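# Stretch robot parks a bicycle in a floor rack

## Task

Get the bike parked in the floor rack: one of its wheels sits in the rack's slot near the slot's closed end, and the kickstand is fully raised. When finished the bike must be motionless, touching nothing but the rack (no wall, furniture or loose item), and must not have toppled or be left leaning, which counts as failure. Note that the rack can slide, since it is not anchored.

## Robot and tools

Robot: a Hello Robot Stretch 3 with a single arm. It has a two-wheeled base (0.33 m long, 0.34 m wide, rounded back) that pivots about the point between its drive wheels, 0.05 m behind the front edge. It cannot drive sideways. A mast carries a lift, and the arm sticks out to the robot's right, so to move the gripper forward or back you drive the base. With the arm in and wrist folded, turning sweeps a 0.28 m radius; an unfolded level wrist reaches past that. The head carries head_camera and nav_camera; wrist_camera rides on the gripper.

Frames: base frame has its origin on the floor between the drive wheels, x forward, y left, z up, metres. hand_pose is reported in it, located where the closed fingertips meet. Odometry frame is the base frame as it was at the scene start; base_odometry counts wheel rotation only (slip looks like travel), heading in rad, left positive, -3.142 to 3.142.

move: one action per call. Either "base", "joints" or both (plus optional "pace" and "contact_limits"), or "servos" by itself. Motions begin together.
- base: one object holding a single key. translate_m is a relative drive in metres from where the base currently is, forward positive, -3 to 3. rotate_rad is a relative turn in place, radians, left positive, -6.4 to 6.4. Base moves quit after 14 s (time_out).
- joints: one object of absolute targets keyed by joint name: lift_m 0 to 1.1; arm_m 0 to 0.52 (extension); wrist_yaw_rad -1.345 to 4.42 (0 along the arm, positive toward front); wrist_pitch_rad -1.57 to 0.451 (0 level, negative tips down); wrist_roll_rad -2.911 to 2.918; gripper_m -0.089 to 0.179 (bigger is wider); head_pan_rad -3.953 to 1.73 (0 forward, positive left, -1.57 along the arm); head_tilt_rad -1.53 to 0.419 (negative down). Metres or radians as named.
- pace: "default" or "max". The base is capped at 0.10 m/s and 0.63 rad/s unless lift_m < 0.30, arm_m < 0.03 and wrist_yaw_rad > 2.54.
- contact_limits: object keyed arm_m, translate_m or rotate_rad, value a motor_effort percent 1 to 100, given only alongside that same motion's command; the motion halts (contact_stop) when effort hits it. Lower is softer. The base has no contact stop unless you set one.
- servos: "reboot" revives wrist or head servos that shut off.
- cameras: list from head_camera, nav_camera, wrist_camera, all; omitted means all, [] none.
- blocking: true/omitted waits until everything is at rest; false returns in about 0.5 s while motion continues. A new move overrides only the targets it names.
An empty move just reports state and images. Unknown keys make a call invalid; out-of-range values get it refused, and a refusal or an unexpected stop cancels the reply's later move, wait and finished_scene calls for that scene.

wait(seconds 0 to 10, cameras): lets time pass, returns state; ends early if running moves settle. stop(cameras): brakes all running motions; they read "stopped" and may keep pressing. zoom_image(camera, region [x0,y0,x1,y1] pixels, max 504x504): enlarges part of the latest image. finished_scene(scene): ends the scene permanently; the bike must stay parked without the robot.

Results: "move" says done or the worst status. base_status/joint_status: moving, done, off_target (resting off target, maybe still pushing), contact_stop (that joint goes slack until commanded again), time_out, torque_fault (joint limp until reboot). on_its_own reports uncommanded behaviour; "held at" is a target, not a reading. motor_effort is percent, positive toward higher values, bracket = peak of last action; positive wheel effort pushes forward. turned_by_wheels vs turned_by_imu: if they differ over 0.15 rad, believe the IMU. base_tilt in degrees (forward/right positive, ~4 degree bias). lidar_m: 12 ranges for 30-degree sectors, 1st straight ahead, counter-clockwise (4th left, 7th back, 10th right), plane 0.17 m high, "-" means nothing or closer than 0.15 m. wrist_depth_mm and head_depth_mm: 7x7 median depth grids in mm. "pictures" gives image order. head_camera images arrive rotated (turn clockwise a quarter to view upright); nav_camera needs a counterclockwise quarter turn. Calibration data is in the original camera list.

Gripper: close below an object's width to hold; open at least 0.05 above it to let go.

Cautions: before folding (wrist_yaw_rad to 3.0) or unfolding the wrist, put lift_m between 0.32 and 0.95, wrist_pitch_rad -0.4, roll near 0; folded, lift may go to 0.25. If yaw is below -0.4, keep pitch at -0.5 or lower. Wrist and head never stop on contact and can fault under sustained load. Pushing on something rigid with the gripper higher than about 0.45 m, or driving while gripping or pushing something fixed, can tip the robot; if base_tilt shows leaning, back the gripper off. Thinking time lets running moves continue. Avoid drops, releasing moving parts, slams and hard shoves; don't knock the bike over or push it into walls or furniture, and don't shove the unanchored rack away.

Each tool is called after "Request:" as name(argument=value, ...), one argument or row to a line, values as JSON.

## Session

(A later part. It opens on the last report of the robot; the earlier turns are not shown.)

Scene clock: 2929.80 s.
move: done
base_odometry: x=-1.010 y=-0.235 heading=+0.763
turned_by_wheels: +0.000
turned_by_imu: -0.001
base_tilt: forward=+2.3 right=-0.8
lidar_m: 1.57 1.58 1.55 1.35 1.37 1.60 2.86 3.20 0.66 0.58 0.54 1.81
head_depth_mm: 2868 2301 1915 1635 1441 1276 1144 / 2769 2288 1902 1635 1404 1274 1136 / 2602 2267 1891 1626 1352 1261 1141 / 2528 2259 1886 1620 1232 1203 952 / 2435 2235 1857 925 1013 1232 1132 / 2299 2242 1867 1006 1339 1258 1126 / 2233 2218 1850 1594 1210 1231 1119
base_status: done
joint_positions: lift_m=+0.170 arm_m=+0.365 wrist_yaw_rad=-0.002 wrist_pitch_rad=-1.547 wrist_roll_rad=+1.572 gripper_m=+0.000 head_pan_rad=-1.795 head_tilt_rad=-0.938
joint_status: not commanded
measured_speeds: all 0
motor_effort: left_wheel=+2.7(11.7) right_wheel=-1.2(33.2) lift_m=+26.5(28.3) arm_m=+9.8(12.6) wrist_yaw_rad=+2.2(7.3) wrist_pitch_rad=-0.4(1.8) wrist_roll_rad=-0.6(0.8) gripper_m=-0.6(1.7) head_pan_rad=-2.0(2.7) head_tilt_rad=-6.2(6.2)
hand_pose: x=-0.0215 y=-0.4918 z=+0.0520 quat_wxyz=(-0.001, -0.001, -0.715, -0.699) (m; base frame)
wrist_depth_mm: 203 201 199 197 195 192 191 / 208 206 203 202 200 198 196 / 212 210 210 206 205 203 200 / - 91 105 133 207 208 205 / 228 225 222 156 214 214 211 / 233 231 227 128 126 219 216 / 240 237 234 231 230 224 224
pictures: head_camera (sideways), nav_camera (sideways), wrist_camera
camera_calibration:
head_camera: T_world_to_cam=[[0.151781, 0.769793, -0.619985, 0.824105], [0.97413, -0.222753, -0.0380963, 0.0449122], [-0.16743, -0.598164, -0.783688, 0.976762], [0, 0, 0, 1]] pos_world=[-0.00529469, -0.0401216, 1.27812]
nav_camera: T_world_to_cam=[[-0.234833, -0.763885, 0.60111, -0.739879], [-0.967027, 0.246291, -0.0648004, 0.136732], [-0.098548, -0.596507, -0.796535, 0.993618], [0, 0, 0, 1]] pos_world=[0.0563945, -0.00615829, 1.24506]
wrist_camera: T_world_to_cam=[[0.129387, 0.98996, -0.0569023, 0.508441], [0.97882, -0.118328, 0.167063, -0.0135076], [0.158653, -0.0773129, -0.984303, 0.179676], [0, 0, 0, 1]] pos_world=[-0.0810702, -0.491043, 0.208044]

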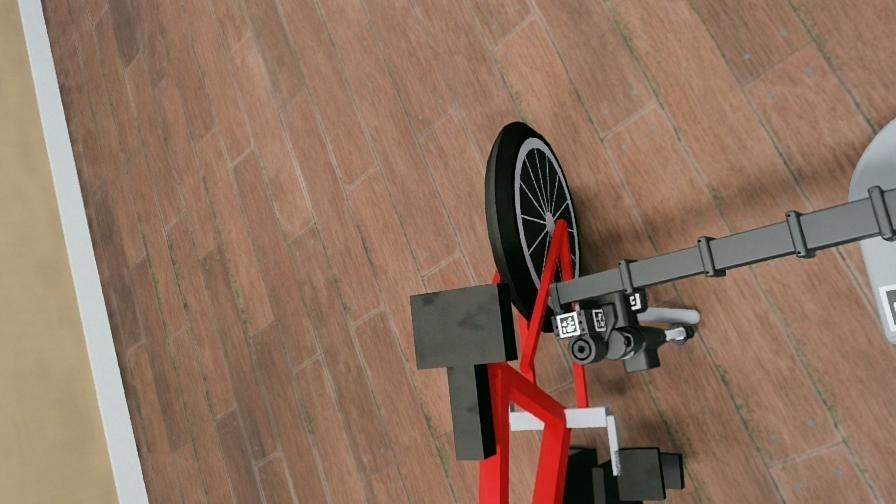

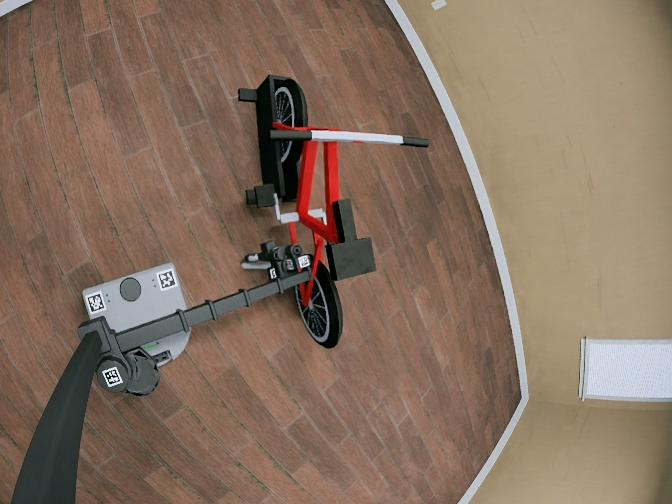

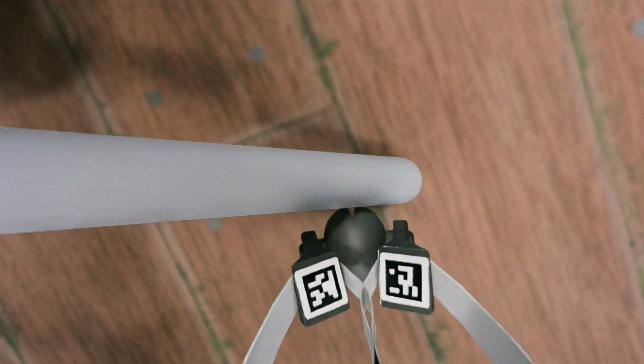

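Request:
move(
  base={"translate_m":0.03},
  cameras=[],
)

Request:
move(
  joints={"lift_m":0.32},
  cameras=[],
)

Request:
move(
  joints={"wrist_roll_rad":0.0,"arm_m":0.0,"wrist_pitch_rad":-0.2,"head_pan_rad":-1.9,"head_tilt_rad":-0.95},
)

Scene clock: 2964.00 s.
move: done
base_odometry: x=-0.989 y=-0.214 heading=+0.763
turned_by_wheels: +0.000
turned_by_imu: -0.002
base_tilt: forward=+2.3 right=-0.8
lidar_m: 1.55 1.55 1.56 1.36 1.38 1.61 2.86 3.23 0.66 0.54 0.54 1.78
head_depth_mm: 2873 2293 1925 1654 1441 1278 1144 / 2742 2271 1902 1634 1401 1271 1147 / 2645 2268 1893 1626 1351 1268 1139 / 2594 2249 1883 1593 1242 1199 948 / 2453 2241 1866 935 1009 1237 1133 / 2331 2221 1848 1605 1228 1246 1124 / 2212 2198 1867 1596 1207 1227 1120
base_status: done
joint_positions: lift_m=+0.170 arm_m=+0.365 wrist_yaw_rad=-0.002 wrist_pitch_rad=-1.547 wrist_roll_rad=+1.572 gripper_m=+0.000 head_pan_rad=-1.795 head_tilt_rad=-0.938
joint_status: not commanded
measured_speeds: all 0
motor_effort: left_wheel=+1.4(6.4) right_wheel=+4.9(9.4) lift_m=+24.6(24.9) arm_m=-1.1(1.1) wrist_yaw_rad=+2.1(2.9) wrist_pitch_rad=+0.2(1.3) wrist_roll_rad=-0.7(0.9) gripper_m=-0.4(1.7) head_pan_rad=-2.2(2.8) head_tilt_rad=-5.3(6.3)
hand_pose: x=-0.0215 y=-0.4918 z=+0.0520 quat_wxyz=(-0.001, -0.001, -0.715, -0.699) (m; base frame)
wrist_depth_mm: - 200 198 196 195 193 191 / - 87 105 199 199 198 196 / 215 213 210 138 203 203 201 / 220 219 216 213 211 208 206 / 225 225 222 156 214 214 211 / 233 232 227 128 126 220 217 / 241 238 233 231 230 223 222
pictures: none
No camera images: "cameras" was empty.

Scene clock: 2966.20 s.
move: done
base_odometry: x=-0.989 y=-0.214 heading=+0.763
turned_by_wheels: +0.000
turned_by_imu: -0.001
base_tilt: forward=+2.3 right=-0.9
lidar_m: 1.55 1.55 1.56 1.36 1.38 1.61 2.86 3.24 0.66 0.54 0.55 1.78
head_depth_mm: 2845 2297 1909 1650 1442 1279 1148 / 2735 2289 1913 1632 1406 1274 1143 / 2624 2256 1903 1639 1356 1262 967 / 2530 2257 1888 1591 1152 770 968 / 2440 2238 1867 931 897 1236 1134 / 2334 2233 1852 1013 1189 1248 1129 / 2210 2211 1846 1592 1221 1231 1124
base_status: not commanded
joint_positions: lift_m=+0.320 arm_m=+0.365 wrist_yaw_rad=-0.002 wrist_pitch_rad=-1.547 wrist_roll_rad=+1.572 gripper_m=+0.000 head_pan_rad=-1.795 head_tilt_rad=-0.938
joint_status: all done
measured_speeds: all 0
motor_effort: left_wheel=+1.2(1.7) right_wheel=+5.8(5.8) lift_m=+31.5(33.0) arm_m=-4.7(4.8) wrist_yaw_rad=+1.2(3.3) wrist_pitch_rad=-0.8(1.4) wrist_roll_rad=-0.7(1.0) gripper_m=-0.5(1.8) head_pan_rad=-2.1(2.8) head_tilt_rad=-5.3(6.4)
hand_pose: x=-0.0215 y=-0.4918 z=+0.2020 quat_wxyz=(-0.001, -0.001, -0.715, -0.699) (m; base frame)
wrist_depth_mm: 165 346 342 343 336 334 331 / 168 188 349 350 347 343 339 / 171 366 365 360 355 352 346 / 381 376 371 372 364 358 355 / 392 386 382 152 372 370 367 / 406 396 396 128 126 380 374 / 418 191 405 402 394 393 385
pictures: none
No camera images: "cameras" was empty.

Scene clock: 2970.10 s.
move: done
base_odometry: x=-0.989 y=-0.214 heading=+0.763
turned_by_wheels: +0.000
turned_by_imu: -0.001
base_tilt: forward=+2.3 right=-0.8
lidar_m: 1.55 1.55 1.56 1.36 1.38 1.61 2.86 3.23 0.66 0.55 0.55 1.78
head_depth_mm: 2904 2320 1910 1651 1433 1275 1149 / 2869 2284 1919 1633 1419 1268 1136 / 2754 2272 1897 1629 1407 1270 985 / 2670 2259 1876 1614 1341 1261 664 / 2539 2227 1867 1553 1236 1244 748 / 2426 2208 1852 932 1356 1228 1133 / 2306 2219 1854 1593 1176 1230 1121
base_status: not commanded
joint_positions: lift_m=+0.320 arm_m=+0.000 wrist_yaw_rad=+0.000 wrist_pitch_rad=-0.222 wrist_roll_rad=+0.003 gripper_m=+0.000 head_pan_rad=-1.895 head_tilt_rad=-0.940
joint_status: all done
measured_speeds: all 0
motor_effort: left_wheel=-1.2(10.1) right_wheel=+3.3(19.9) lift_m=+23.3(42.2) arm_m=-19.2(22.3) wrist_yaw_rad=+1.2(30.4) wrist_pitch_rad=+4.1(28.5) wrist_roll_rad=-1.2(21.9) gripper_m=-0.7(3.1) head_pan_rad=-1.8(3.4) head_tilt_rad=-4.3(7.3)
hand_pose: x=-0.0215 y=-0.3896 z=+0.3788 quat_wxyz=(+0.702, +0.078, -0.704, -0.079) (m; base frame)
wrist_depth_mm: 342 350 360 - - - - / 406 - - 352 - - - / 416 - - - 439 378 368 / 443 449 - 573 445 401 395 / 473 531 483 152 443 431 435 / - 521 - 128 126 492 488 / - - - 586 560 526 528
pictures: head_camera (sideways), nav_camera (sideways), wrist_camera
camera_calibration:
head_camera: T_world_to_cam=[[0.22861, 0.75152, -0.618834, 0.822136], [0.946853, -0.319401, -0.0380977, 0.0450804], [-0.226287, -0.577235, -0.784598, 0.978304], [0, 0, 0, 1]] pos_world=[-0.00925518, -0.0387413, 1.27806]
nav_camera: T_world_to_cam=[[-0.310641, -0.737275, 0.59994, -0.737892], [-0.937374, 0.34225, -0.0647629, 0.136502], [-0.157582, -0.582486, -0.79742, 0.995128], [0, 0, 0, 1]] pos_world=[0.0555484, -0.011099, 1.24507]
wrist_camera: T_world_to_cam=[[-0.99108, -0.00393768, -0.133214, 0.0434479], [0.121905, 0.37715, -0.918094, 0.529661], [0.0538567, -0.926144, -0.373305, -0.0551368], [0, 0, 0, 1]] pos_world=[-0.0185385, -0.250655, 0.471483]

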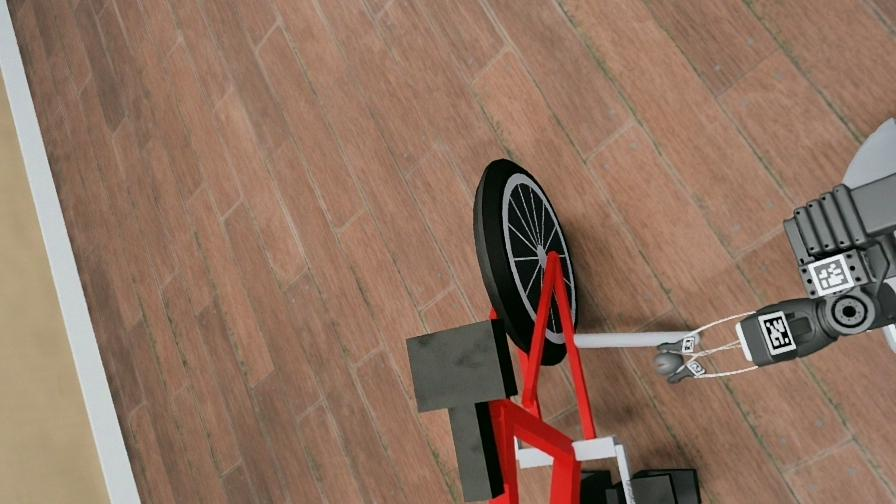

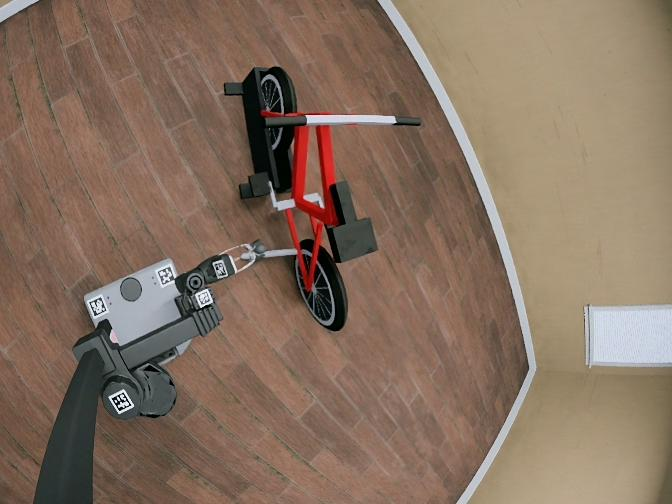

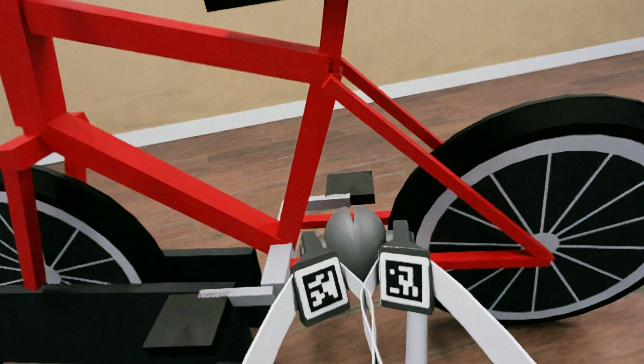

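Request:
move(
  base={"translate_m":-0.055},
  joints={"wrist_pitch_rad":0.0,"wrist_roll_rad":0.35,"gripper_m":0.09},
  cameras=[],
)

Request:
move(
  joints={"lift_m":0.07,"arm_m":0.02},
)

Scene clock: 2987.80 s.
move: done
base_odometry: x=-1.028 y=-0.252 heading=+0.763
turned_by_wheels: +0.000
turned_by_imu: -0.001
base_tilt: forward=+2.3 right=-0.8
lidar_m: 1.60 1.60 1.54 1.35 1.36 1.60 2.84 3.18 0.66 0.59 0.56 1.84
head_depth_mm: 2847 2301 1938 1639 1425 1282 1145 / 2883 2293 1899 1621 1420 1266 1143 / 2749 2261 1890 1614 1400 1266 982 / 2673 2263 1887 1618 1350 1263 663 / 2581 2215 1866 1616 1320 1234 740 / 2418 2251 1842 919 1254 1213 1121 / 2307 2204 1855 1555 1161 1244 1124
base_status: done
joint_positions: lift_m=+0.320 arm_m=+0.000 wrist_yaw_rad=+0.000 wrist_pitch_rad=-0.024 wrist_roll_rad=+0.346 gripper_m=+0.090 head_pan_rad=-1.895 head_tilt_rad=-0.940
joint_status: all done
measured_speeds: all 0
motor_effort: left_wheel=-2.0(6.9) right_wheel=-1.5(5.4) lift_m=+25.5(25.5) arm_m=-19.4(19.8) wrist_yaw_rad=-0.1(1.7) wrist_pitch_rad=+4.7(5.4) wrist_roll_rad=+1.2(4.2) gripper_m=+0.2(79.8) head_pan_rad=-2.1(2.5) head_tilt_rad=-4.0(5.8)
hand_pose: x=-0.0215 y=-0.4006 z=+0.4285 quat_wxyz=(+0.575, +0.007, -0.818, -0.010) (m; base frame)
wrist_depth_mm: - - - - - - - / - - - - - - - / - - 351 - - - - / - - 392 448 - 369 365 / 408 - - 416 366 144 389 / 457 - 130 586 515 125 413 / 503 458 473 490 437 455 94
pictures: none
No camera images: "cameras" was empty.

Scene clock: 2990.80 s.
move: contact_stop
base_odometry: x=-1.028 y=-0.252 heading=+0.763
turned_by_wheels: +0.000
turned_by_imu: -0.001
base_tilt: forward=+2.3 right=-0.8
lidar_m: 1.60 1.61 1.54 1.35 1.36 1.59 2.84 3.20 0.66 0.65 0.56 1.83
head_depth_mm: 2860 2279 1905 1633 1434 1278 1148 / 2853 2272 1902 1630 1429 1268 1146 / 2789 2279 1899 1636 1403 1268 1140 / 2666 2243 1875 1595 1350 1263 883 / 2533 2220 1874 1602 1322 1255 946 / 2464 2230 1879 921 1246 1228 1122 / 2293 2194 1854 1550 1166 1254 1125
base_status: not commanded
joint_positions: lift_m=+0.077 arm_m=+0.020 wrist_yaw_rad=+0.002 wrist_pitch_rad=-0.024 wrist_roll_rad=+0.347 gripper_m=+0.090 head_pan_rad=-1.895 head_tilt_rad=-0.940
joint_status: lift_m contact_stop (moved -0.243 of -0.250); the others done
measured_speeds: all 0
on_its_own: lift_m is slack since a contact_stop (your +0.070 is given up)
motor_effort: left_wheel=-1.7(2.0) right_wheel=-1.8(1.9) lift_m=+25.2(25.2) arm_m=+4.5(21.3) wrist_yaw_rad=-0.4(3.1) wrist_pitch_rad=+4.3(6.7) wrist_roll_rad=+0.9(1.3) gripper_m=+0.5(1.7) head_pan_rad=-2.0(2.5) head_tilt_rad=-5.4(5.8)
hand_pose: x=-0.0210 y=-0.4206 z=+0.1854 quat_wxyz=(+0.575, +0.008, -0.818, -0.010) (m; base frame)
wrist_depth_mm: - - - 306 323 327 327 / - - - 355 345 339 344 / - - - 453 359 365 362 / 405 415 413 370 386 389 391 / - - 362 834 306 144 371 / 444 343 130 567 293 125 301 / 310 294 447 429 325 306 93
pictures: head_camera (sideways), nav_camera (sideways), wrist_camera
ARM HIT: the arm struck its own base or body hard.
camera_calibration:
head_camera: T_world_to_cam=[[0.228612, 0.751527, -0.618825, 0.822124], [0.946854, -0.319401, -0.0380977, 0.0450804], [-0.226285, -0.577227, -0.784605, 0.978313], [0, 0, 0, 1]] pos_world=[-0.00925509, -0.0387411, 1.27806]
nav_camera: T_world_to_cam=[[-0.310643, -0.737282, 0.599931, -0.73788], [-0.937374, 0.342251, -0.0647626, 0.136502], [-0.157579, -0.582477, -0.797427, 0.995137], [0, 0, 0, 1]] pos_world=[0.0555486, -0.0110983, 1.24507]
wrist_camera: T_world_to_cam=[[-0.889631, -0.0237126, -0.456064, 0.071754], [0.444097, 0.187891, -0.876056, 0.283132], [0.106464, -0.981904, -0.156623, -0.218599], [0, 0, 0, 1]] pos_world=[-0.0386305, -0.26614, 0.246526]

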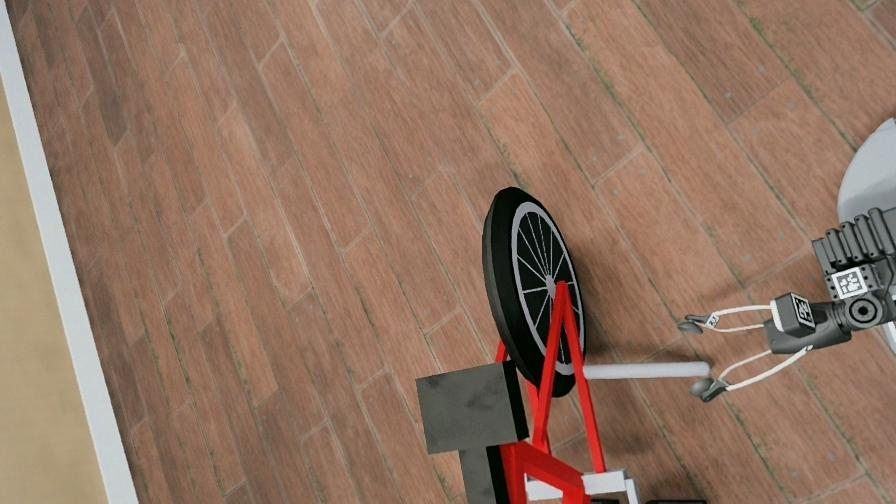

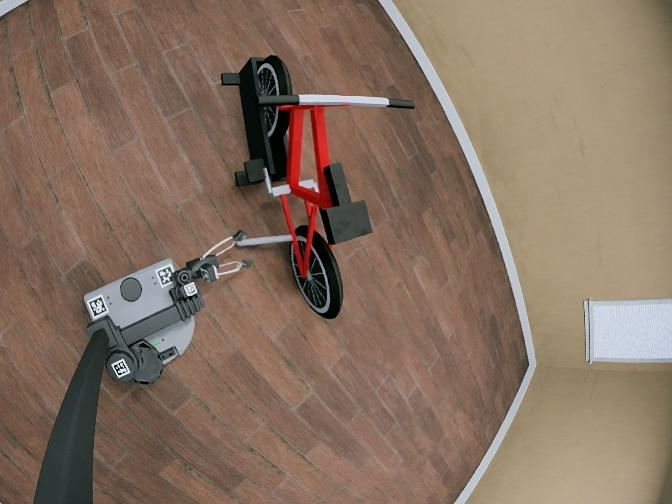

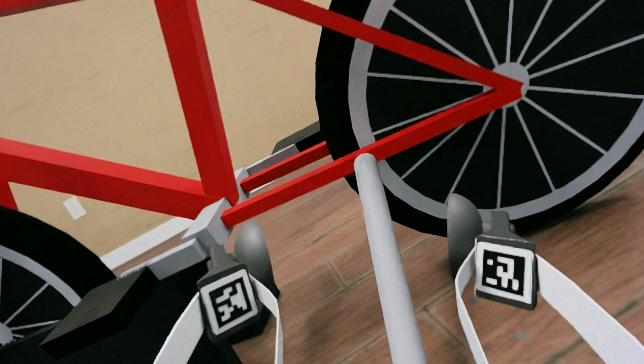

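Request:
move(
  joints={"lift_m":0.12,"arm_m":0.09,"wrist_roll_rad":0.36},
  cameras=[],
)

Request:
move(
  joints={"lift_m":0.055},
)

Scene clock: 3007.90 s.
move: done
base_odometry: x=-1.028 y=-0.252 heading=+0.763
turned_by_wheels: +0.000
turned_by_imu: -0.001
base_tilt: forward=+2.3 right=-0.8
lidar_m: 1.60 1.61 1.54 1.35 1.36 1.59 2.84 3.17 0.66 0.59 0.56 1.84
head_depth_mm: 2892 2294 1904 1635 1432 1275 1148 / 2858 2284 1889 1630 1435 1265 1141 / 2770 2267 1877 1622 1402 1267 1145 / 2651 2240 1892 1623 1346 1262 875 / 2556 2217 1865 1609 1203 1252 955 / 2412 2212 1864 920 1246 1211 1128 / 2304 2207 1841 1561 1164 1246 1126
base_status: not commanded
joint_positions: lift_m=+0.120 arm_m=+0.090 wrist_yaw_rad=+0.001 wrist_pitch_rad=-0.022 wrist_roll_rad=+0.357 gripper_m=+0.090 head_pan_rad=-1.895 head_tilt_rad=-0.940
joint_status: all done
measured_speeds: all 0
motor_effort: left_wheel=-1.5(1.9) right_wheel=-1.3(1.5) lift_m=+29.3(31.3) arm_m=+19.6(21.4) wrist_yaw_rad=-1.2(2.1) wrist_pitch_rad=+3.5(4.6) wrist_roll_rad=+1.0(3.9) gripper_m=+0.6(1.3) head_pan_rad=-2.4(2.8) head_tilt_rad=-5.0(5.5)
hand_pose: x=-0.0212 y=-0.4906 z=+0.2289 quat_wxyz=(+0.571, +0.007, -0.821, -0.009) (m; base frame)
wrist_depth_mm: - 271 297 - 257 255 255 / - - - - 265 267 270 / - - - - 289 285 282 / - - 441 436 302 285 305 / 344 353 341 336 278 144 327 / - - 130 660 262 125 341 / 391 402 126 512 406 362 94
pictures: none
No camera images: "cameras" was empty.

Scene clock: 3009.33 s.
move: done
base_odometry: x=-1.028 y=-0.252 heading=+0.763
turned_by_wheels: +0.000
turned_by_imu: +0.000
base_tilt: forward=+2.3 right=-0.8
lidar_m: 1.60 1.61 1.54 1.35 1.37 1.60 2.83 3.19 0.66 0.65 0.56 1.84
head_depth_mm: 2898 2279 1914 1641 1451 1276 1150 / 2881 2269 1898 1627 1426 1267 1142 / 2737 2236 1895 1628 1406 1264 1141 / 2655 2260 1886 1612 1350 1259 937 / 2536 2237 1874 1607 1314 1252 972 / 2459 2205 1871 919 1249 1216 1129 / 2291 2197 1844 1563 1167 1241 1117
base_status: not commanded
joint_positions: lift_m=+0.055 arm_m=+0.090 wrist_yaw_rad=+0.001 wrist_pitch_rad=-0.022 wrist_roll_rad=+0.357 gripper_m=+0.090 head_pan_rad=-1.895 head_tilt_rad=-0.940
joint_status: all done
measured_speeds: all 0
motor_effort: left_wheel=-1.7(1.9) right_wheel=-1.6(1.7) lift_m=+22.2(28.1) arm_m=+18.2(19.9) wrist_yaw_rad=-1.6(1.7) wrist_pitch_rad=+3.7(4.4) wrist_roll_rad=+0.8(1.2) gripper_m=-0.3(1.4) head_pan_rad=-2.3(2.4) head_tilt_rad=-5.1(5.6)
hand_pose: x=-0.0212 y=-0.4906 z=+0.1639 quat_wxyz=(+0.571, +0.007, -0.821, -0.009) (m; base frame)
wrist_depth_mm: - 282 - 270 267 261 265 / - 300 - 284 282 276 281 / - - - 301 291 299 297 / 335 338 356 294 315 316 316 / - 342 306 762 228 144 331 / 379 276 130 535 221 125 272 / 247 - 364 393 204 278 93
pictures: head_camera (sideways), nav_camera (sideways), wrist_camera
camera_calibration:
head_camera: T_world_to_cam=[[0.228612, 0.751527, -0.618824, 0.822124], [0.946854, -0.3194, -0.0380977, 0.0450804], [-0.226284, -0.577226, -0.784605, 0.978314], [0, 0, 0, 1]] pos_world=[-0.00925507, -0.0387411, 1.27806]
nav_camera: T_world_to_cam=[[-0.310643, -0.737282, 0.59993, -0.737879], [-0.937374, 0.342251, -0.0647626, 0.136502], [-0.157578, -0.582477, -0.797427, 0.995138], [0, 0, 0, 1]] pos_world=[0.0555486, -0.0110983, 1.24507]
wrist_camera: T_world_to_cam=[[-0.885121, -0.0239056, -0.464747, 0.0615406], [0.452879, 0.185506, -0.87206, 0.275868], [0.107061, -0.982352, -0.153369, -0.291414], [0, 0, 0, 1]] pos_world=[-0.0392649, -0.335976, 0.22448]

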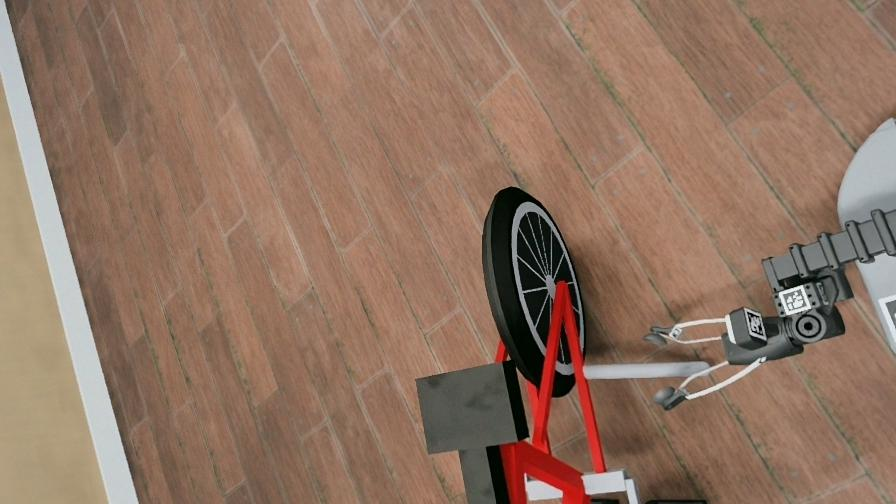

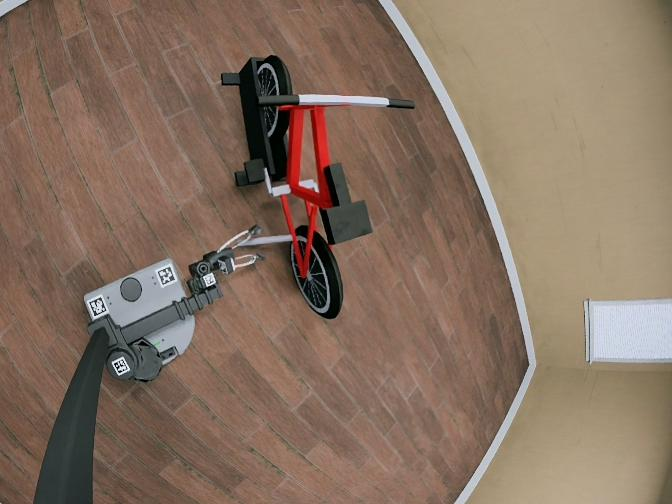

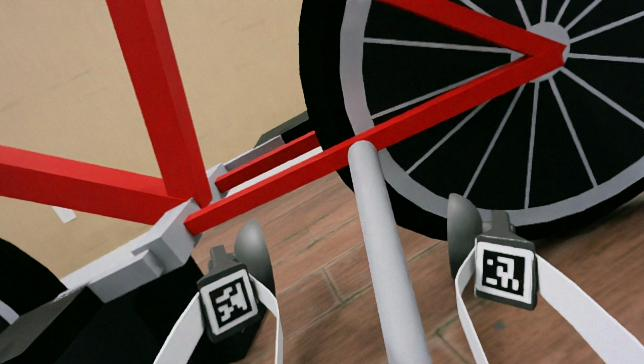

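Request:
move(
  base={"translate_m":-0.01},
  joints={"lift_m":0.045,"arm_m":0.155},
)

Scene clock: 3022.43 s.
move: done
base_odometry: x=-1.036 y=-0.259 heading=+0.763
turned_by_wheels: +0.000
turned_by_imu: -0.001
base_tilt: forward=+2.3 right=-0.8
lidar_m: 1.61 1.62 1.54 1.35 1.36 1.59 2.83 3.19 0.67 2.41 0.57 1.85
head_depth_mm: 2904 2332 1920 1642 1442 1273 1141 / 2859 2273 1903 1635 1429 1275 1143 / 2772 2277 1893 1613 1397 1266 1144 / 2661 2236 1881 1613 1345 1248 952 / 2550 2227 1867 1615 1212 1239 1114 / 2475 2202 1864 932 1216 1227 1125 / 2295 2212 1850 940 1155 1242 1124
base_status: done
joint_positions: lift_m=+0.045 arm_m=+0.155 wrist_yaw_rad=+0.001 wrist_pitch_rad=-0.022 wrist_roll_rad=+0.357 gripper_m=+0.090 head_pan_rad=-1.895 head_tilt_rad=-0.940
joint_status: all done
measured_speeds: all 0
motor_effort: left_wheel=-1.8(6.1) right_wheel=-1.2(4.5) lift_m=+23.1(23.9) arm_m=+19.1(21.1) wrist_yaw_rad=-0.8(2.2) wrist_pitch_rad=+4.3(4.5) wrist_roll_rad=+1.0(1.1) gripper_m=+0.0(1.6) head_pan_rad=-1.5(2.5) head_tilt_rad=-4.9(5.6)
hand_pose: x=-0.0212 y=-0.5556 z=+0.1539 quat_wxyz=(+0.571, +0.007, -0.821, -0.009) (m; base frame)
wrist_depth_mm: 221 - - 210 210 208 186 / - - - 223 219 196 220 / - 267 - 232 210 234 232 / 290 273 311 215 247 249 248 / 277 247 231 689 176 144 265 / 215 235 130 507 323 125 259 / 265 359 408 381 280 263 93
pictures: head_camera (sideways), nav_camera (sideways), wrist_camera
camera_calibration:
head_camera: T_world_to_cam=[[0.228612, 0.751527, -0.618824, 0.822123], [0.946854, -0.3194, -0.0380977, 0.0450804], [-0.226284, -0.577226, -0.784605, 0.978314], [0, 0, 0, 1]] pos_world=[-0.00925507, -0.038741, 1.27806]
nav_camera: T_world_to_cam=[[-0.310643, -0.737282, 0.59993, -0.737879], [-0.937374, 0.342251, -0.0647626, 0.136502], [-0.157578, -0.582477, -0.797427, 0.995138], [0, 0, 0, 1]] pos_world=[0.0555486, -0.0110983, 1.24507]
wrist_camera: T_world_to_cam=[[-0.885067, -0.0237987, -0.464854, 0.0553885], [0.45301, 0.185426, -0.872009, 0.279174], [0.106949, -0.98237, -0.153334, -0.356817], [0, 0, 0, 1]] pos_world=[-0.0392849, -0.400974, 0.214478]

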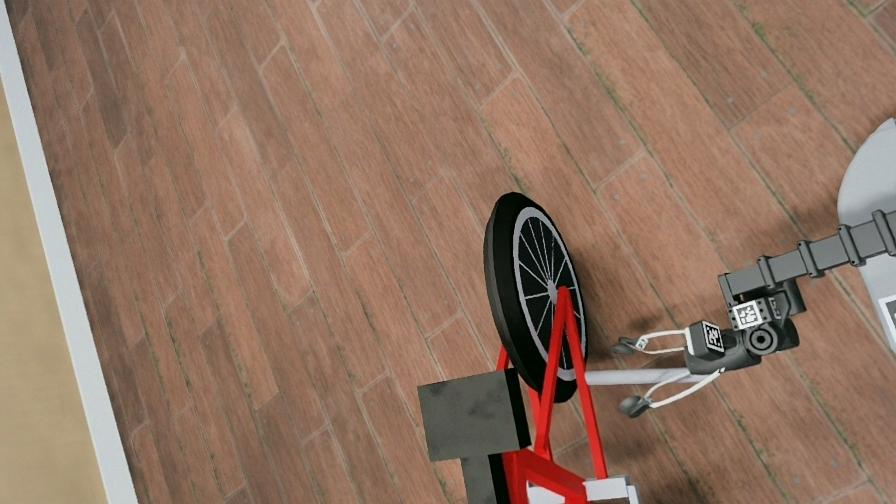

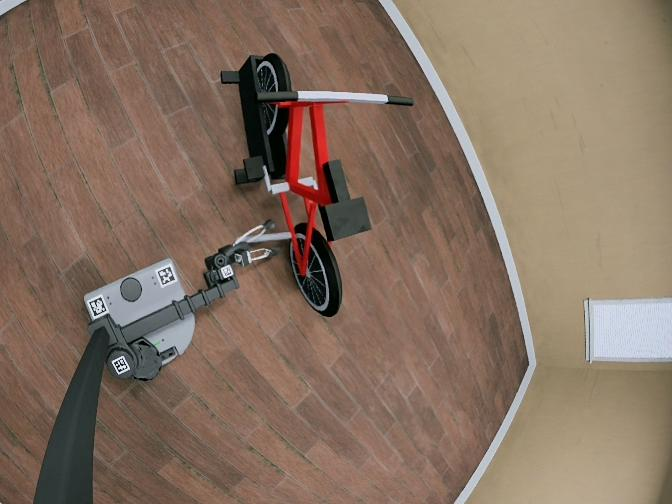

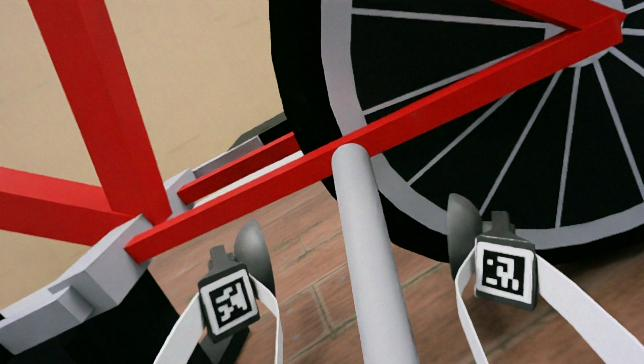

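Request:
move(
  joints={"gripper_m":-0.03},
)

Scene clock: 3028.10 s.
move: done
base_odometry: x=-1.036 y=-0.259 heading=+0.763
turned_by_wheels: +0.000
turned_by_imu: -0.001
base_tilt: forward=+2.3 right=-0.8
lidar_m: 1.61 1.61 1.53 1.35 1.36 1.60 2.83 3.18 0.67 2.42 0.57 1.86
head_depth_mm: 2886 2281 1921 1653 1432 1275 1152 / 2864 2291 1911 1633 1430 1267 1148 / 2783 2274 1890 1617 1403 1263 1139 / 2638 2235 1902 1609 1350 1261 950 / 2552 2254 1858 1609 1227 1219 1111 / 2438 2203 1859 930 1223 1238 1129 / 2304 2193 1853 942 1146 1242 1119
base_status: not commanded
joint_positions: lift_m=+0.045 arm_m=+0.155 wrist_yaw_rad=-0.011 wrist_pitch_rad=-0.022 wrist_roll_rad=+0.357 gripper_m=-0.029 head_pan_rad=-1.895 head_tilt_rad=-0.940
joint_status: all done
measured_speeds: all 0
motor_effort: left_wheel=-2.0(2.2) right_wheel=+2.2(2.4) lift_m=+25.5(25.8) arm_m=+10.7(14.1) wrist_yaw_rad=+9.4(10.6) wrist_pitch_rad=+4.1(4.4) wrist_roll_rad=+0.8(1.1) gripper_m=-14.8(89.6) head_pan_rad=-1.8(2.6) head_tilt_rad=-5.0(5.9)
hand_pose: x=-0.0243 y=-0.5556 z=+0.1538 quat_wxyz=(+0.571, +0.002, -0.821, -0.013) (m; base frame)
wrist_depth_mm: 220 - - 210 210 208 187 / 233 - - 224 219 196 221 / - 275 - 232 209 234 235 / 293 269 311 212 249 250 250 / 273 258 - 152 157 268 266 / 215 352 756 128 126 303 268 / 263 363 478 370 284 248 231
pictures: head_camera (sideways), nav_camera (sideways), wrist_camera
camera_calibration:
head_camera: T_world_to_cam=[[0.228612, 0.751527, -0.618824, 0.822123], [0.946854, -0.319401, -0.0380977, 0.0450804], [-0.226284, -0.577226, -0.784605, 0.978314], [0, 0, 0, 1]] pos_world=[-0.00925508, -0.038741, 1.27806]
nav_camera: T_world_to_cam=[[-0.310643, -0.737282, 0.59993, -0.737879], [-0.937374, 0.342251, -0.0647626, 0.136502], [-0.157578, -0.582477, -0.797427, 0.995138], [0, 0, 0, 1]] pos_world=[0.0555486, -0.0110983, 1.24507]
wrist_camera: T_world_to_cam=[[-0.88529, -0.0130732, -0.464856, 0.0586014], [0.455187, 0.180318, -0.871946, 0.277677], [0.095221, -0.983521, -0.153683, -0.357349], [0, 0, 0, 1]] pos_world=[-0.0404886, -0.400764, 0.214442]

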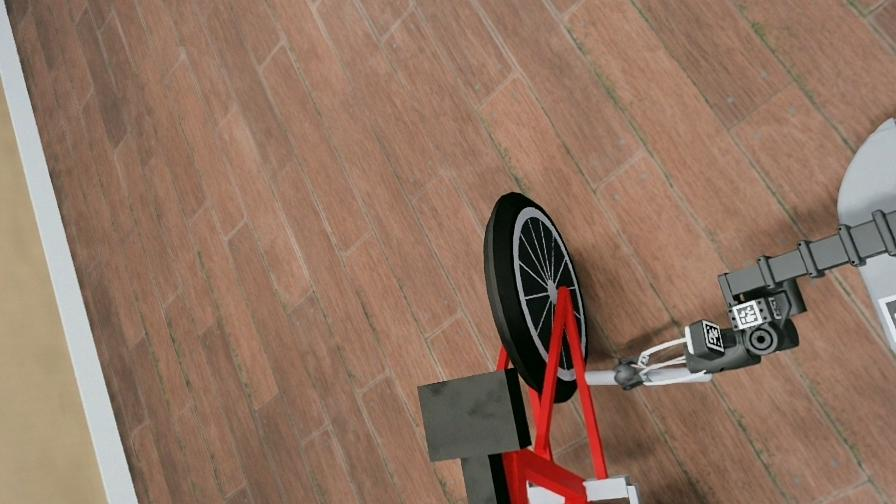

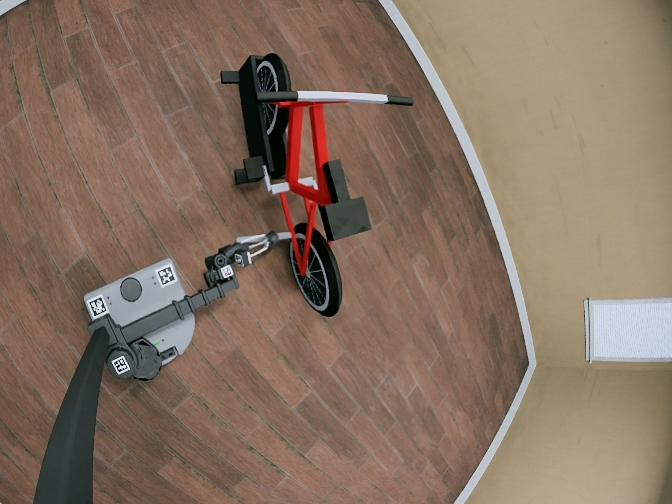

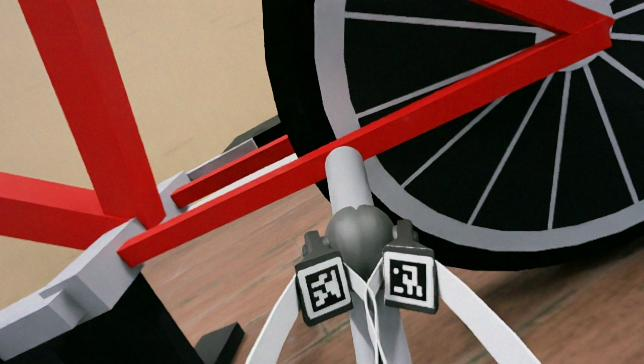

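Request:
move(
  base={"translate_m":-0.009},
  joints={"wrist_roll_rad":0.16,"lift_m":0.043},
)

Scene clock: 3032.10 s.
move: done
base_odometry: x=-1.042 y=-0.266 heading=+0.763
turned_by_wheels: +0.000
turned_by_imu: -0.001
base_tilt: forward=+2.3 right=-0.8
lidar_m: 1.62 1.62 1.53 1.35 1.36 1.59 2.83 3.17 0.67 2.41 0.57 1.86
head_depth_mm: 2902 2292 1930 1630 1445 1282 1153 / 2847 2279 1911 1640 1429 1274 1146 / 2763 2265 1888 1628 1424 1272 1145 / 2662 2242 1879 1630 1351 1269 952 / 2573 2230 1883 1603 1251 1237 1113 / 2453 2234 1868 1141 1212 1231 1135 / 2342 2182 1861 926 1166 1249 1128
base_status: done
joint_positions: lift_m=+0.043 arm_m=+0.155 wrist_yaw_rad=+0.006 wrist_pitch_rad=-0.017 wrist_roll_rad=+0.169 gripper_m=-0.029 head_pan_rad=-1.895 head_tilt_rad=-0.940
joint_status: all done
measured_speeds: all 0
motor_effort: left_wheel=+0.0(7.2) right_wheel=-4.9(5.2) lift_m=+22.0(24.9) arm_m=+3.9(5.5) wrist_yaw_rad=-4.8(10.3) wrist_pitch_rad=+2.8(4.1) wrist_roll_rad=-3.0(3.4) gripper_m=-11.9(15.5) head_pan_rad=-1.7(2.5) head_tilt_rad=-5.0(5.5)
hand_pose: x=-0.0198 y=-0.5558 z=+0.1534 quat_wxyz=(+0.645, +0.008, -0.764, -0.005) (m; base frame)
wrist_depth_mm: - 247 - 214 207 191 199 / - 255 - 225 219 214 188 / 281 262 367 235 208 200 225 / 269 267 230 213 247 242 238 / 211 828 886 151 256 257 254 / 273 366 597 129 125 273 272 / 272 369 400 158 305 274 257
pictures: head_camera (sideways), nav_camera (sideways), wrist_camera
camera_calibration:
head_camera: T_world_to_cam=[[0.228612, 0.751527, -0.618824, 0.822124], [0.946854, -0.319401, -0.0380977, 0.0450804], [-0.226284, -0.577226, -0.784605, 0.978314], [0, 0, 0, 1]] pos_world=[-0.00925508, -0.038741, 1.27806]
nav_camera: T_world_to_cam=[[-0.310643, -0.737282, 0.59993, -0.737879], [-0.937374, 0.342251, -0.0647626, 0.136502], [-0.157578, -0.582477, -0.797427, 0.995138], [0, 0, 0, 1]] pos_world=[0.0555486, -0.0110983, 1.24507]
wrist_camera: T_world_to_cam=[[-0.956016, -0.0346935, -0.291257, 0.0222982], [0.28041, 0.183212, -0.942233, 0.284198], [0.0860511, -0.982461, -0.165425, -0.355817], [0, 0, 0, 1]] pos_world=[-0.027756, -0.400871, 0.215414]

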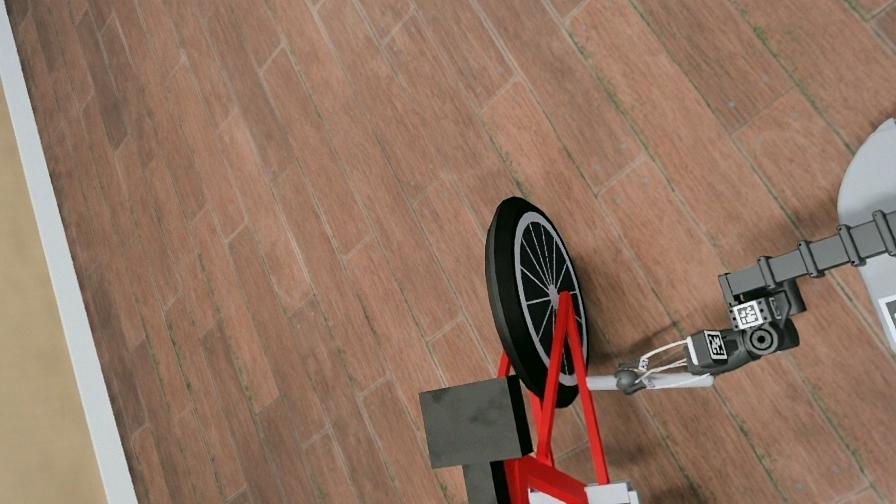

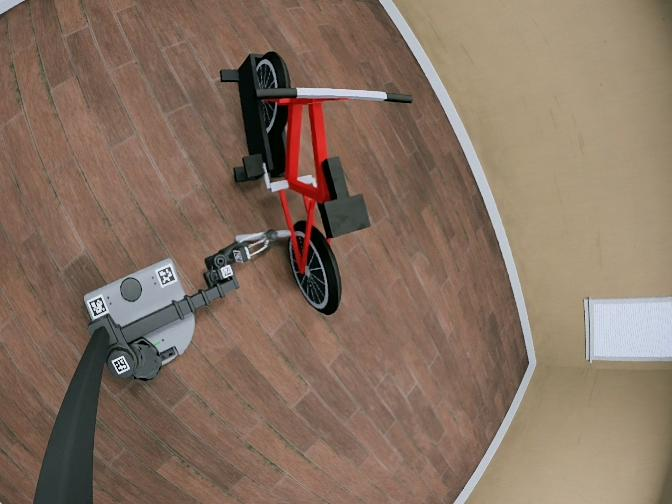

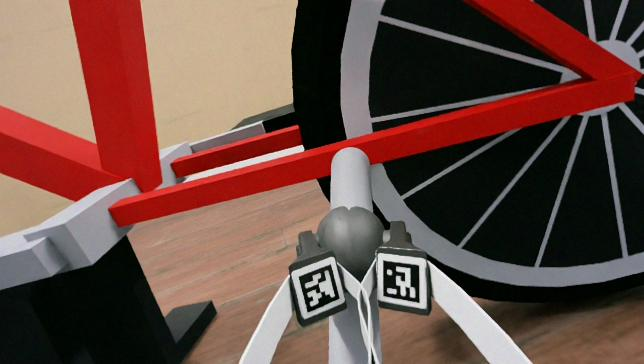

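Request:
move(
  joints={"wrist_roll_rad":-0.15,"gripper_m":-0.06},
)

Scene clock: 3041.33 s.
move: done
base_odometry: x=-1.042 y=-0.266 heading=+0.763
turned_by_wheels: +0.000
turned_by_imu: -0.001
base_tilt: forward=+2.3 right=-0.8
lidar_m: 1.62 1.62 1.54 1.35 1.36 1.59 2.82 3.17 0.67 2.42 0.57 1.86
head_depth_mm: 2861 2298 1924 1646 1424 1269 1153 / 2856 2278 1904 1633 1428 1272 1145 / 2802 2257 1889 1630 1425 1271 1141 / 2682 2244 1871 1613 1341 1269 954 / 2538 2244 1866 1611 1257 1235 1120 / 2420 2213 1862 1146 1215 1229 1126 / 2298 2208 1840 925 1158 1244 1125
base_status: not commanded
joint_positions: lift_m=+0.043 arm_m=+0.155 wrist_yaw_rad=+0.016 wrist_pitch_rad=+0.003 wrist_roll_rad=-0.142 gripper_m=-0.059 head_pan_rad=-1.895 head_tilt_rad=-0.940
joint_status: all done
measured_speeds: all 0
on_its_own: wrist_yaw_rad is at rest, and its effort (-14.2) is outside its rest range (-9 to +9)
motor_effort: left_wheel=+0.5(0.8) right_wheel=-4.9(5.4) lift_m=+21.9(22.3) arm_m=-2.6(2.7) wrist_yaw_rad=-14.2(15.2) wrist_pitch_rad=-0.9(3.3) wrist_roll_rad=-2.7(5.9) gripper_m=-18.9(96.3) head_pan_rad=-2.1(2.4) head_tilt_rad=-4.5(5.5)
hand_pose: x=-0.0173 y=-0.5563 z=+0.1585 quat_wxyz=(+0.756, +0.004, -0.655, +0.007) (m; base frame)
wrist_depth_mm: 278 242 - - 209 185 195 / 259 257 - - 218 211 200 / - 259 320 303 229 222 200 / 204 872 899 218 209 207 198 / 354 549 643 149 251 246 237 / 356 364 450 127 125 262 250 / 285 341 346 152 320 274 265
pictures: head_camera (sideways), nav_camera (sideways), wrist_camera
camera_calibration:
head_camera: T_world_to_cam=[[0.228612, 0.751527, -0.618824, 0.822124], [0.946854, -0.3194, -0.0380977, 0.0450804], [-0.226284, -0.577226, -0.784605, 0.978314], [0, 0, 0, 1]] pos_world=[-0.00925507, -0.0387411, 1.27806]
nav_camera: T_world_to_cam=[[-0.310643, -0.737282, 0.59993, -0.737879], [-0.937374, 0.342251, -0.0647626, 0.136502], [-0.157578, -0.582477, -0.797427, 0.995138], [0, 0, 0, 1]] pos_world=[0.0555486, -0.0110983, 1.24507]
wrist_camera: T_world_to_cam=[[-0.998628, -0.0498405, 0.0160935, -0.0316461], [-0.023994, 0.162228, -0.986462, 0.278489], [0.046555, -0.985494, -0.163201, -0.358385], [0, 0, 0, 1]] pos_world=[-0.00823596, -0.399942, 0.216739]

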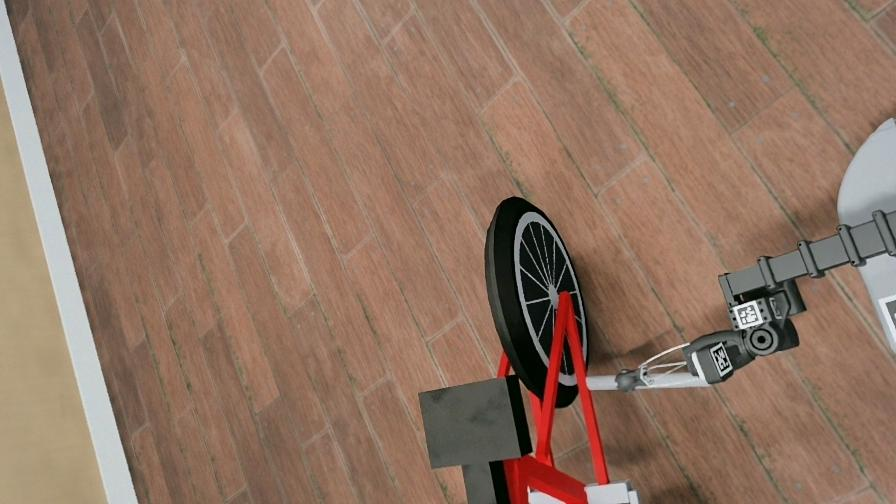

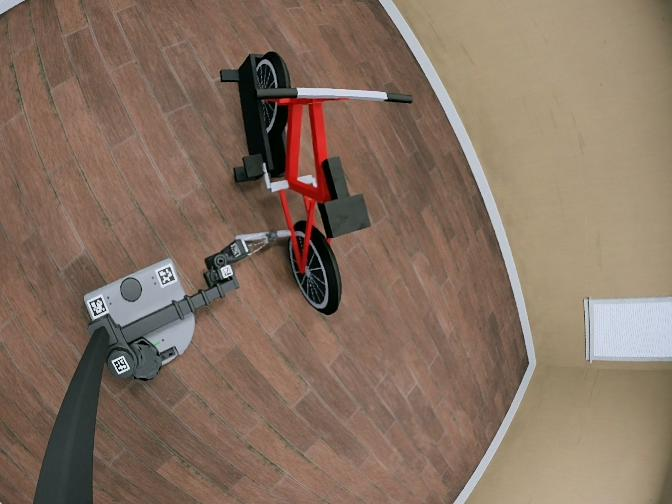

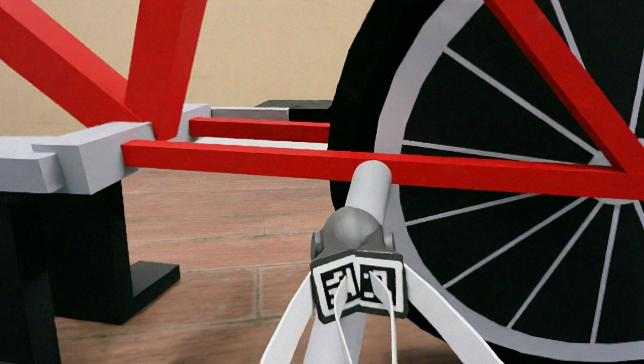

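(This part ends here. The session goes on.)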